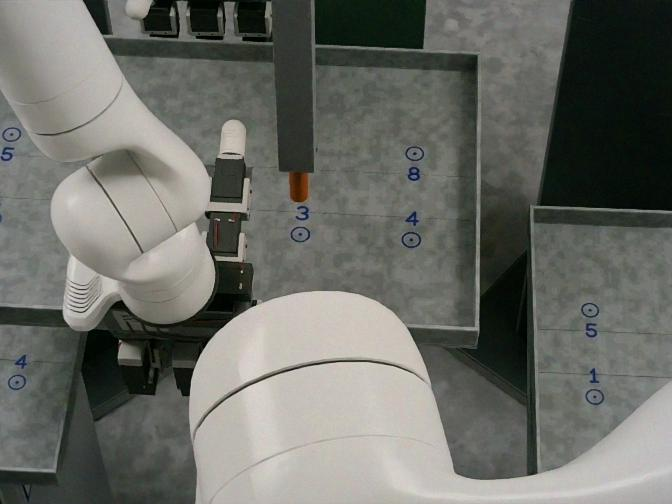

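Scaled by 4.200.

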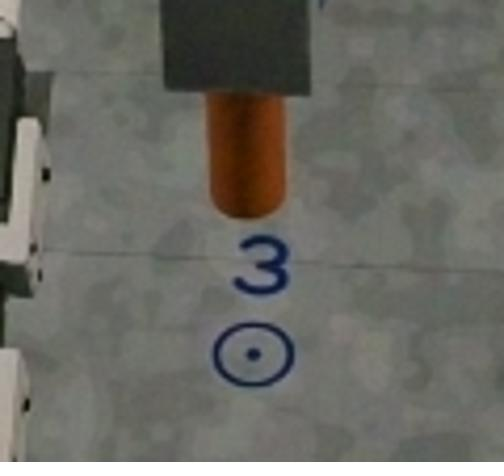

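>>> move(
  arm1={"target": [-0.1276, 0.1395, 0.9005, 0.1564, 0.98763, -0.00191, 0.01207], "speed": 0.05},
  arm4={"target": [-0.0636, -0.0345, 0.9021, 0.01207, -0.00191, 0.98763, 0.15639], "speed": 0.05},
  arm3={"target": [-0.0250, -0.6570, 0.860, 0, 1, 0, 0], "speed": 0.05},
)

>>> wait(
  seconds=1.6,
  cameras=["cam_front", "cam_tips"],
)

>>> zoom_image(
  camera="cam_front",
  region=[300, 20, 400, 110],
)

>>> zoom_image(
  camera="cam_tips",
  region=[240, 150, 360, 260],
)

Scene clock: 234.80 s.
Joint torques (N m): arm1=[10.65 -35.24 -1.78 -11.17 6.59 10.07 0.75] | arm2=[-0.06 -0.97 -0.57 -7.69 0.02 -0.05 -0.31] | arm3=[0.69 -17.45 2.02 0 0.17 0.08 0.27] | arm4=[-11.68 -35.35 -9.71 -19.07 -5.15 8.61 -1.22]
Motor temperatures (°C): arm1=[36 42 32 35 40 47 44] | arm2=[30 31 32 33 41 41 40] | arm3=[35 33 29 31 37 47 40] | arm4=[35 40 34 34 36 50 42]
Flange force (N): arm1=[-5.4 -38.9 -5.6] | arm2=[0.2 -3.8 0.3] | arm3=[-2.8 2.0 -4.2] | arm4=[1.9 -35.0 -13.6]
move: arm1 done; arm3 done; arm4 done
Joint velocities: within noise
arm1.joint_positions: joint1_rad=-1.309 joint2_rad=+1.680 joint3_rad=-1.052 joint4_rad=+2.015 joint5_rad=+2.112 joint6_rad=+1.414 joint7_rad=+3.680 hand_index_mcp=+1.001 hand_index_abd=+0.021 hand_index_pip=+0.548 hand_index_dip=-0.909 hand_middle_mcp=+1.001 hand_middle_abd=+0.003 hand_middle_pip=+0.548 hand_middle_dip=-0.907 hand_ring_mcp=+1.000 hand_ring_abd=+0.010 hand_ring_pip=+0.548 hand_ring_dip=-0.911 hand_thumb_cmc=-0.561 hand_thumb_axl=+0.677 hand_thumb_mcp=+0.216 hand_thumb_ipl=+0.168 hand_current_limit=+0.400 hand_speed=-0.600
arm1.joint_status: not commanded
arm1.hand_state: goal,blocked,goal,goal,goal,goal,goal,goal,goal,goal,goal,goal,goal,goal,goal,goal
arm1.index_mcp_current_ma: -6
arm1.index_abd_current_ma: 12
arm1.index_pip_current_ma: 8
arm1.index_dip_current_ma: 5
arm1.middle_mcp_current_ma: 5
arm1.middle_abd_current_ma: 7
arm1.middle_pip_current_ma: -1
arm1.middle_dip_current_ma: 2
arm1.ring_mcp_current_ma: 6
arm1.ring_abd_current_ma: 3
arm1.ring_pip_current_ma: 13
arm1.ring_dip_current_ma: 15
arm1.thumb_cmc_current_ma: -2
arm1.thumb_axl_current_ma: 2
arm1.thumb_mcp_current_ma: 0
arm1.thumb_ipl_current_ma: 2
arm1.hand_goal_index_mcp: 1.000
arm1.hand_goal_index_abd: 0.000
arm1.hand_goal_index_pip: 0.560
arm1.hand_goal_index_dip: -0.920
arm1.hand_goal_middle_mcp: 1.000
arm1.hand_goal_middle_abd: 0.000
arm1.hand_goal_middle_pip: 0.560
arm1.hand_goal_middle_dip: -0.920
arm1.hand_goal_ring_mcp: 1.000
arm1.hand_goal_ring_abd: 0.000
arm1.hand_goal_ring_pip: 0.560
arm1.hand_goal_ring_dip: -0.920
arm1.hand_goal_thumb_cmc: -0.570
arm1.hand_goal_thumb_axl: 0.678
arm1.hand_goal_thumb_mcp: 0.226
arm1.hand_goal_thumb_ipl: 0.168
arm1.hand: x=-0.1276 y=+0.1395 z=+0.9005 quat_wxyz=(-0.156, -0.988, +0.002, -0.012)
arm1.hand_target: x=-0.1276 y=+0.1395 z=+0.9005 quat_wxyz=(-0.156, -0.988, +0.002, -0.012)
arm1.hand_status: done (0.000 m and 0.0 deg from the pose sent, 0.014 m and 0.0 deg at the start)
arm2: as last shown
arm2.index_mcp_current_ma: -3
arm2.index_abd_current_ma: -7
arm2.index_pip_current_ma: 11
arm2.index_dip_current_ma: -2
arm2.middle_mcp_current_ma: 2
arm2.middle_abd_current_ma: -2
arm2.middle_pip_current_ma: -1
arm2.middle_dip_current_ma: -1
arm2.ring_mcp_current_ma: 2
arm2.ring_abd_current_ma: 1
arm2.ring_pip_current_ma: 13
arm2.thumb_cmc_current_ma: 6
arm2.thumb_mcp_current_ma: -2
arm2.thumb_ipl_current_ma: -6
arm3.joint_positions: joint1_rad=-2.696 joint2_rad=+1.311 joint3_rad=+0.009 joint4_rad=+1.660 joint5_rad=-0.114 joint6_rad=+0.178 joint7_rad=+1.425 hand_index_mcp=+0.150 hand_index_abd=+0.000 hand_index_pip=-0.476 hand_index_dip=+0.008 hand_middle_mcp=+0.753 hand_middle_abd=-0.006 hand_middle_pip=+0.577 hand_middle_dip=+0.703 hand_ring_mcp=+0.152 hand_ring_abd=+0.000 hand_ring_pip=-0.470 hand_ring_dip=+0.008 hand_thumb_cmc=-0.574 hand_thumb_axl=+0.677 hand_thumb_mcp=+0.216 hand_thumb_ipl=+0.168 hand_current_limit=+0.400 hand_speed=-0.600
arm3.joint_status: not commanded
arm3.hand_state: blocked,goal,blocked,goal,goal,goal,goal,goal,blocked,goal,blocked,goal,goal,goal,goal,goal
arm3.index_mcp_current_ma: 15
arm3.index_abd_current_ma: 6
arm3.index_pip_current_ma: 6
arm3.index_dip_current_ma: -8
arm3.middle_mcp_current_ma: 7
arm3.middle_abd_current_ma: 8
arm3.middle_pip_current_ma: 8
arm3.middle_dip_current_ma: -6
arm3.ring_mcp_current_ma: 7
arm3.ring_abd_current_ma: 7
arm3.ring_pip_current_ma: 13
arm3.ring_dip_current_ma: 2
arm3.thumb_cmc_current_ma: 4
arm3.thumb_axl_current_ma: -2
arm3.thumb_mcp_current_ma: -3
arm3.thumb_ipl_current_ma: -6
arm3.hand_goal_index_mcp: 0.100
arm3.hand_goal_index_abd: 0.000
arm3.hand_goal_index_pip: -0.500
arm3.hand_goal_index_dip: 0.000
arm3.hand_goal_middle_mcp: 0.754
arm3.hand_goal_middle_abd: 0.000
arm3.hand_goal_middle_pip: 0.576
arm3.hand_goal_middle_dip: 0.696
arm3.hand_goal_ring_mcp: 0.100
arm3.hand_goal_ring_abd: 0.000
arm3.hand_goal_ring_pip: -0.500
arm3.hand_goal_ring_dip: 0.000
arm3.hand_goal_thumb_cmc: -0.570
arm3.hand_goal_thumb_axl: 0.678
arm3.hand_goal_thumb_mcp: 0.226
arm3.hand_goal_thumb_ipl: 0.168
arm3.hand: x=-0.0250 y=-0.6570 z=+0.8600 quat_wxyz=(+0.000, -1.000, +0.000, +0.000)
arm3.hand_target: x=-0.0250 y=-0.6570 z=+0.8600 quat_wxyz=(+0.000, -1.000, +0.000, +0.000)
arm3.hand_status: done (0.000 m and 0.0 deg from the pose sent, 0.020 m and 0.0 deg at the start)
arm4.joint_positions: joint1_rad=+1.548 joint2_rad=+1.388 joint3_rad=+0.340 joint4_rad=+1.652 joint5_rad=-1.886 joint6_rad=+0.534 joint7_rad=+2.517 hand_index_mcp=+0.998 hand_index_abd=-0.011 hand_index_pip=+0.559 hand_index_dip=-0.915 hand_middle_mcp=+1.000 hand_middle_abd=+0.000 hand_middle_pip=+0.558 hand_middle_dip=-0.913 hand_ring_mcp=+1.002 hand_ring_abd=-0.016 hand_ring_pip=+0.560 hand_ring_dip=-0.914 hand_thumb_cmc=-0.567 hand_thumb_axl=+0.677 hand_thumb_mcp=+0.220 hand_thumb_ipl=+0.168 hand_current_limit=+0.400 hand_speed=-0.600
arm4.joint_status: not commanded
arm4.hand_state: goal,goal,goal,goal,goal,goal,goal,goal,goal,goal,goal,goal,goal,goal,goal,goal
arm4.index_mcp_current_ma: 6
arm4.index_abd_current_ma: 7
arm4.index_pip_current_ma: 2
arm4.index_dip_current_ma: -4
arm4.middle_mcp_current_ma: 3
arm4.middle_abd_current_ma: -9
arm4.middle_pip_current_ma: -11
arm4.middle_dip_current_ma: -7
arm4.ring_mcp_current_ma: -6
arm4.ring_abd_current_ma: 17
arm4.ring_pip_current_ma: -22
arm4.ring_dip_current_ma: 4
arm4.thumb_cmc_current_ma: 12
arm4.thumb_axl_current_ma: 1
arm4.thumb_mcp_current_ma: 1
arm4.thumb_ipl_current_ma: 17
arm4.hand_goal_index_mcp: 1.000
arm4.hand_goal_index_abd: 0.000
arm4.hand_goal_index_pip: 0.560
arm4.hand_goal_index_dip: -0.920
arm4.hand_goal_middle_mcp: 1.000
arm4.hand_goal_middle_abd: 0.000
arm4.hand_goal_middle_pip: 0.560
arm4.hand_goal_middle_dip: -0.920
arm4.hand_goal_ring_mcp: 1.000
arm4.hand_goal_ring_abd: 0.000
arm4.hand_goal_ring_pip: 0.560
arm4.hand_goal_ring_dip: -0.920
arm4.hand_goal_thumb_cmc: -0.570
arm4.hand_goal_thumb_axl: 0.678
arm4.hand_goal_thumb_mcp: 0.226
arm4.hand_goal_thumb_ipl: 0.168
arm4.hand: x=-0.0636 y=-0.0345 z=+0.9021 quat_wxyz=(+0.012, -0.002, +0.988, +0.156)
arm4.hand_target: x=-0.0636 y=-0.0345 z=+0.9021 quat_wxyz=(+0.012, -0.002, +0.988, +0.156)
arm4.hand_status: done (0.000 m and 0.0 deg from the pose sent, 0.014 m and 0.0 deg at the start)
pictures: none

Scene clock: 236.40 s.
Joint torques (N m): arm1=[10.66 -35.91 -2.26 -10.59 6.25 10.29 0.63] | arm2=[-0.09 -0.95 -0.64 -7.53 0.05 -0.04 -0.31] | arm3=[0.71 -17.48 2.04 -0.08 0.16 0.09 0.28] | arm4=[-11.64 -34.65 -9.59 -19.23 -5.22 8.39 -1.15]
Motor temperatures (°C): arm1=[36 42 32 35 40 47 44] | arm2=[30 31 32 33 41 41 40] | arm3=[35 33 29 30 37 47 40] | arm4=[35 40 34 34 36 50 42]
Flange force (N): arm1=[-4.6 -39.1 -1.7] | arm2=[0.1 -3.9 -0.3] | arm3=[-2.5 1.9 -4.2] | arm4=[2.1 -34.4 -15.6]
Joint velocities: within noise
arm1.joint_positions: joint1_rad=-1.309 joint2_rad=+1.680 joint3_rad=-1.052 joint4_rad=+2.015 joint5_rad=+2.112 joint6_rad=+1.414 joint7_rad=+3.680 hand_index_mcp=+1.001 hand_index_abd=+0.021 hand_index_pip=+0.548 hand_index_dip=-0.909 hand_middle_mcp=+1.001 hand_middle_abd=+0.003 hand_middle_pip=+0.550 hand_middle_dip=-0.907 hand_ring_mcp=+1.000 hand_ring_abd=+0.010 hand_ring_pip=+0.549 hand_ring_dip=-0.911 hand_thumb_cmc=-0.561 hand_thumb_axl=+0.677 hand_thumb_mcp=+0.216 hand_thumb_ipl=+0.168 hand_current_limit=+0.400 hand_speed=-0.600
arm1.joint_status: not commanded
arm1.hand_state: goal,blocked,goal,goal,goal,goal,goal,goal,goal,goal,goal,goal,goal,goal,goal,goal
arm1.index_mcp_current_ma: -8
arm1.index_abd_current_ma: 7
arm1.index_pip_current_ma: 14
arm1.index_dip_current_ma: -4
arm1.middle_mcp_current_ma: 2
arm1.middle_abd_current_ma: 1
arm1.middle_pip_current_ma: -1
arm1.middle_dip_current_ma: 4
arm1.ring_mcp_current_ma: 2
arm1.ring_abd_current_ma: 12
arm1.ring_pip_current_ma: 12
arm1.ring_dip_current_ma: 10
arm1.thumb_cmc_current_ma: 3
arm1.thumb_axl_current_ma: -7
arm1.thumb_mcp_current_ma: -1
arm1.thumb_ipl_current_ma: -7
arm1.hand_goal_index_mcp: 1.000
arm1.hand_goal_index_abd: 0.000
arm1.hand_goal_index_pip: 0.560
arm1.hand_goal_index_dip: -0.920
arm1.hand_goal_middle_mcp: 1.000
arm1.hand_goal_middle_abd: 0.000
arm1.hand_goal_middle_pip: 0.560
arm1.hand_goal_middle_dip: -0.920
arm1.hand_goal_ring_mcp: 1.000
arm1.hand_goal_ring_abd: 0.000
arm1.hand_goal_ring_pip: 0.560
arm1.hand_goal_ring_dip: -0.920
arm1.hand_goal_thumb_cmc: -0.570
arm1.hand_goal_thumb_axl: 0.678
arm1.hand_goal_thumb_mcp: 0.226
arm1.hand_goal_thumb_ipl: 0.168
arm1.hand: x=-0.1276 y=+0.1395 z=+0.9005 quat_wxyz=(-0.156, -0.988, +0.002, -0.012)
arm1.hand_target: x=-0.1276 y=+0.1395 z=+0.9005 quat_wxyz=(-0.156, -0.988, +0.002, -0.012)
arm1.hand_status: done (0.000 m and 0.0 deg from the pose sent, 0.014 m and 0.0 deg at the start)
arm2.joint_positions: joint1_rad=+0.337 joint2_rad=-0.359 joint3_rad=-0.117 joint4_rad=+1.459 joint5_rad=-0.012 joint6_rad=+2.047 joint7_rad=+1.614 hand_index_mcp=+0.753 hand_index_abd=+0.000 hand_index_pip=+0.577 hand_index_dip=+0.696 hand_middle_mcp=+0.753 hand_middle_abd=+0.000 hand_middle_pip=+0.577 hand_middle_dip=+0.696 hand_ring_mcp=+0.753 hand_ring_abd=+0.000 hand_ring_pip=+0.577 hand_ring_dip=+0.696 hand_thumb_cmc=+0.714 hand_thumb_axl=+0.677 hand_thumb_mcp=+0.224 hand_thumb_ipl=+0.168 hand_current_limit=+0.400 hand_speed=-0.600
arm2.joint_status: not commanded
arm2.hand_state: goal,goal,goal,goal,goal,goal,goal,goal,goal,goal,goal,goal,goal,goal,goal,goal
arm2.index_mcp_current_ma: -8
arm2.index_abd_current_ma: -9
arm2.index_pip_current_ma: 12
arm2.index_dip_current_ma: -5
arm2.middle_mcp_current_ma: 6
arm2.middle_abd_current_ma: -5
arm2.middle_pip_current_ma: -4
arm2.middle_dip_current_ma: 1
arm2.ring_mcp_current_ma: -1
arm2.ring_abd_current_ma: 4
arm2.ring_pip_current_ma: 12
arm2.ring_dip_current_ma: 6
arm2.thumb_cmc_current_ma: 5
arm2.thumb_axl_current_ma: 10
arm2.thumb_mcp_current_ma: -4
arm2.thumb_ipl_current_ma: -4
arm2.hand_goal_index_mcp: 0.754
arm2.hand_goal_index_abd: 0.000
arm2.hand_goal_index_pip: 0.576
arm2.hand_goal_index_dip: 0.696
arm2.hand_goal_middle_mcp: 0.754
arm2.hand_goal_middle_abd: 0.000
arm2.hand_goal_middle_pip: 0.576
arm2.hand_goal_middle_dip: 0.696
arm2.hand_goal_ring_mcp: 0.754
arm2.hand_goal_ring_abd: 0.000
arm2.hand_goal_ring_pip: 0.576
arm2.hand_goal_ring_dip: 0.696
arm2.hand_goal_thumb_cmc: 0.714
arm2.hand_goal_thumb_axl: 0.678
arm2.hand_goal_thumb_mcp: 0.226
arm2.hand_goal_thumb_ipl: 0.168
arm2.hand: x=+0.6049 y=+0.4134 z=+1.5951 quat_wxyz=(-0.015, +0.402, +0.915, -0.017)
arm2.hand_target: x=+0.6049 y=+0.4134 z=+1.5951 quat_wxyz=(-0.015, +0.402, +0.915, -0.017)
arm2.hand_status: not commanded
arm3.joint_positions: joint1_rad=-2.696 joint2_rad=+1.311 joint3_rad=+0.009 joint4_rad=+1.660 joint5_rad=-0.114 joint6_rad=+0.178 joint7_rad=+1.425 hand_index_mcp=+0.150 hand_index_abd=+0.000 hand_index_pip=-0.476 hand_index_dip=+0.008 hand_middle_mcp=+0.753 hand_middle_abd=-0.006 hand_middle_pip=+0.577 hand_middle_dip=+0.703 hand_ring_mcp=+0.152 hand_ring_abd=+0.000 hand_ring_pip=-0.470 hand_ring_dip=+0.008 hand_thumb_cmc=-0.574 hand_thumb_axl=+0.677 hand_thumb_mcp=+0.216 hand_thumb_ipl=+0.168 hand_current_limit=+0.400 hand_speed=-0.600
arm3.joint_status: not commanded
arm3.hand_state: blocked,goal,blocked,goal,goal,goal,goal,goal,blocked,goal,blocked,goal,goal,goal,goal,goal
arm3.index_mcp_current_ma: 9
arm3.index_abd_current_ma: 5
arm3.index_pip_current_ma: 11
arm3.index_dip_current_ma: -8
arm3.middle_mcp_current_ma: 0
arm3.middle_abd_current_ma: 1
arm3.middle_pip_current_ma: 10
arm3.middle_dip_current_ma: -9
arm3.ring_mcp_current_ma: 1
arm3.ring_abd_current_ma: 9
arm3.ring_pip_current_ma: 6
arm3.ring_dip_current_ma: -1
arm3.thumb_cmc_current_ma: -2
arm3.thumb_axl_current_ma: -3
arm3.thumb_mcp_current_ma: -9
arm3.thumb_ipl_current_ma: -7
arm3.hand_goal_index_mcp: 0.100
arm3.hand_goal_index_abd: 0.000
arm3.hand_goal_index_pip: -0.500
arm3.hand_goal_index_dip: 0.000
arm3.hand_goal_middle_mcp: 0.754
arm3.hand_goal_middle_abd: 0.000
arm3.hand_goal_middle_pip: 0.576
arm3.hand_goal_middle_dip: 0.696
arm3.hand_goal_ring_mcp: 0.100
arm3.hand_goal_ring_abd: 0.000
arm3.hand_goal_ring_pip: -0.500
arm3.hand_goal_ring_dip: 0.000
arm3.hand_goal_thumb_cmc: -0.570
arm3.hand_goal_thumb_axl: 0.678
arm3.hand_goal_thumb_mcp: 0.226
arm3.hand_goal_thumb_ipl: 0.168
arm3.hand: x=-0.0250 y=-0.6570 z=+0.8600 quat_wxyz=(+0.000, -1.000, +0.000, +0.000)
arm3.hand_target: x=-0.0250 y=-0.6570 z=+0.8600 quat_wxyz=(+0.000, -1.000, +0.000, +0.000)
arm3.hand_status: done (0.000 m and 0.0 deg from the pose sent, 0.020 m and 0.0 deg at the start)
arm4.joint_positions: joint1_rad=+1.548 joint2_rad=+1.388 joint3_rad=+0.340 joint4_rad=+1.652 joint5_rad=-1.886 joint6_rad=+0.534 joint7_rad=+2.517 hand_index_mcp=+0.998 hand_index_abd=-0.011 hand_index_pip=+0.559 hand_index_dip=-0.915 hand_middle_mcp=+1.000 hand_middle_abd=+0.000 hand_middle_pip=+0.559 hand_middle_dip=-0.913 hand_ring_mcp=+1.001 hand_ring_abd=-0.016 hand_ring_pip=+0.561 hand_ring_dip=-0.914 hand_thumb_cmc=-0.567 hand_thumb_axl=+0.677 hand_thumb_mcp=+0.220 hand_thumb_ipl=+0.168 hand_current_limit=+0.400 hand_speed=-0.600
arm4.joint_status: not commanded
arm4.hand_state: goal,goal,goal,goal,goal,goal,goal,goal,goal,goal,goal,goal,goal,goal,goal,goal
arm4.index_mcp_current_ma: 13
arm4.index_abd_current_ma: 7
arm4.index_pip_current_ma: 2
arm4.index_dip_current_ma: 2
arm4.middle_mcp_current_ma: -2
arm4.middle_abd_current_ma: -4
arm4.middle_pip_current_ma: 14
arm4.middle_dip_current_ma: -7
arm4.ring_mcp_current_ma: -13
arm4.ring_abd_current_ma: 7
arm4.ring_pip_current_ma: 2
arm4.ring_dip_current_ma: 8
arm4.thumb_cmc_current_ma: 13
arm4.thumb_axl_current_ma: 4
arm4.thumb_mcp_current_ma: -10
arm4.thumb_ipl_current_ma: -6
arm4.hand_goal_index_mcp: 1.000
arm4.hand_goal_index_abd: 0.000
arm4.hand_goal_index_pip: 0.560
arm4.hand_goal_index_dip: -0.920
arm4.hand_goal_middle_mcp: 1.000
arm4.hand_goal_middle_abd: 0.000
arm4.hand_goal_middle_pip: 0.560
arm4.hand_goal_middle_dip: -0.920
arm4.hand_goal_ring_mcp: 1.000
arm4.hand_goal_ring_abd: 0.000
arm4.hand_goal_ring_pip: 0.560
arm4.hand_goal_ring_dip: -0.920
arm4.hand_goal_thumb_cmc: -0.570
arm4.hand_goal_thumb_axl: 0.678
arm4.hand_goal_thumb_mcp: 0.226
arm4.hand_goal_thumb_ipl: 0.168
arm4.hand: x=-0.0636 y=-0.0345 z=+0.9021 quat_wxyz=(+0.012, -0.002, +0.988, +0.156)
arm4.hand_target: x=-0.0636 y=-0.0345 z=+0.9021 quat_wxyz=(+0.012, -0.002, +0.988, +0.156)
arm4.hand_status: done (0.000 m and 0.0 deg from the pose sent, 0.014 m and 0.0 deg at the start)
wait: 1.60 s; at rest by 0.60 s

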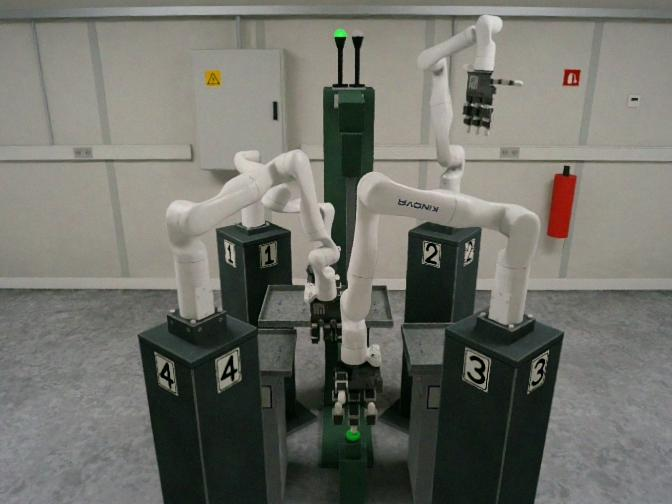

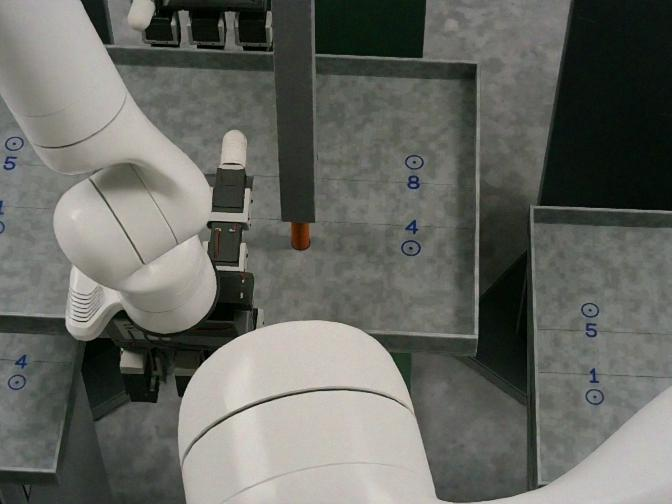

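Scaled by 5.040.

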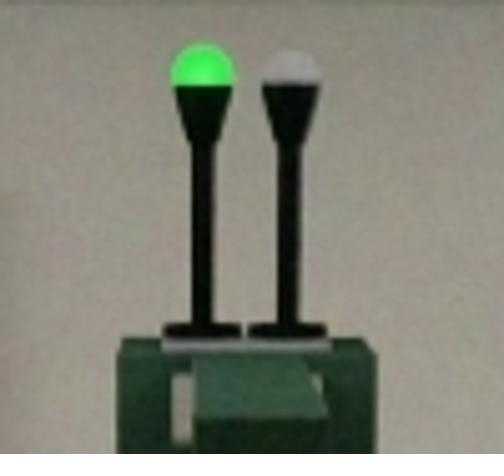

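Scaled by 4.200.

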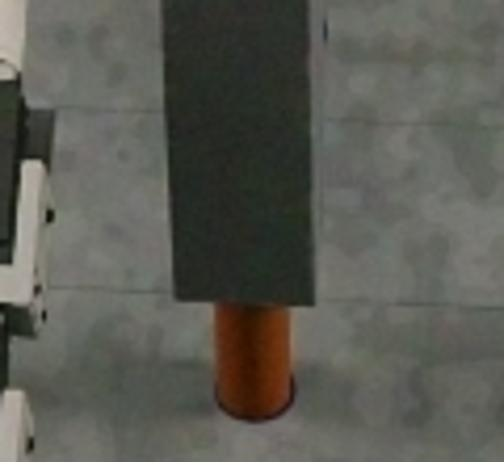

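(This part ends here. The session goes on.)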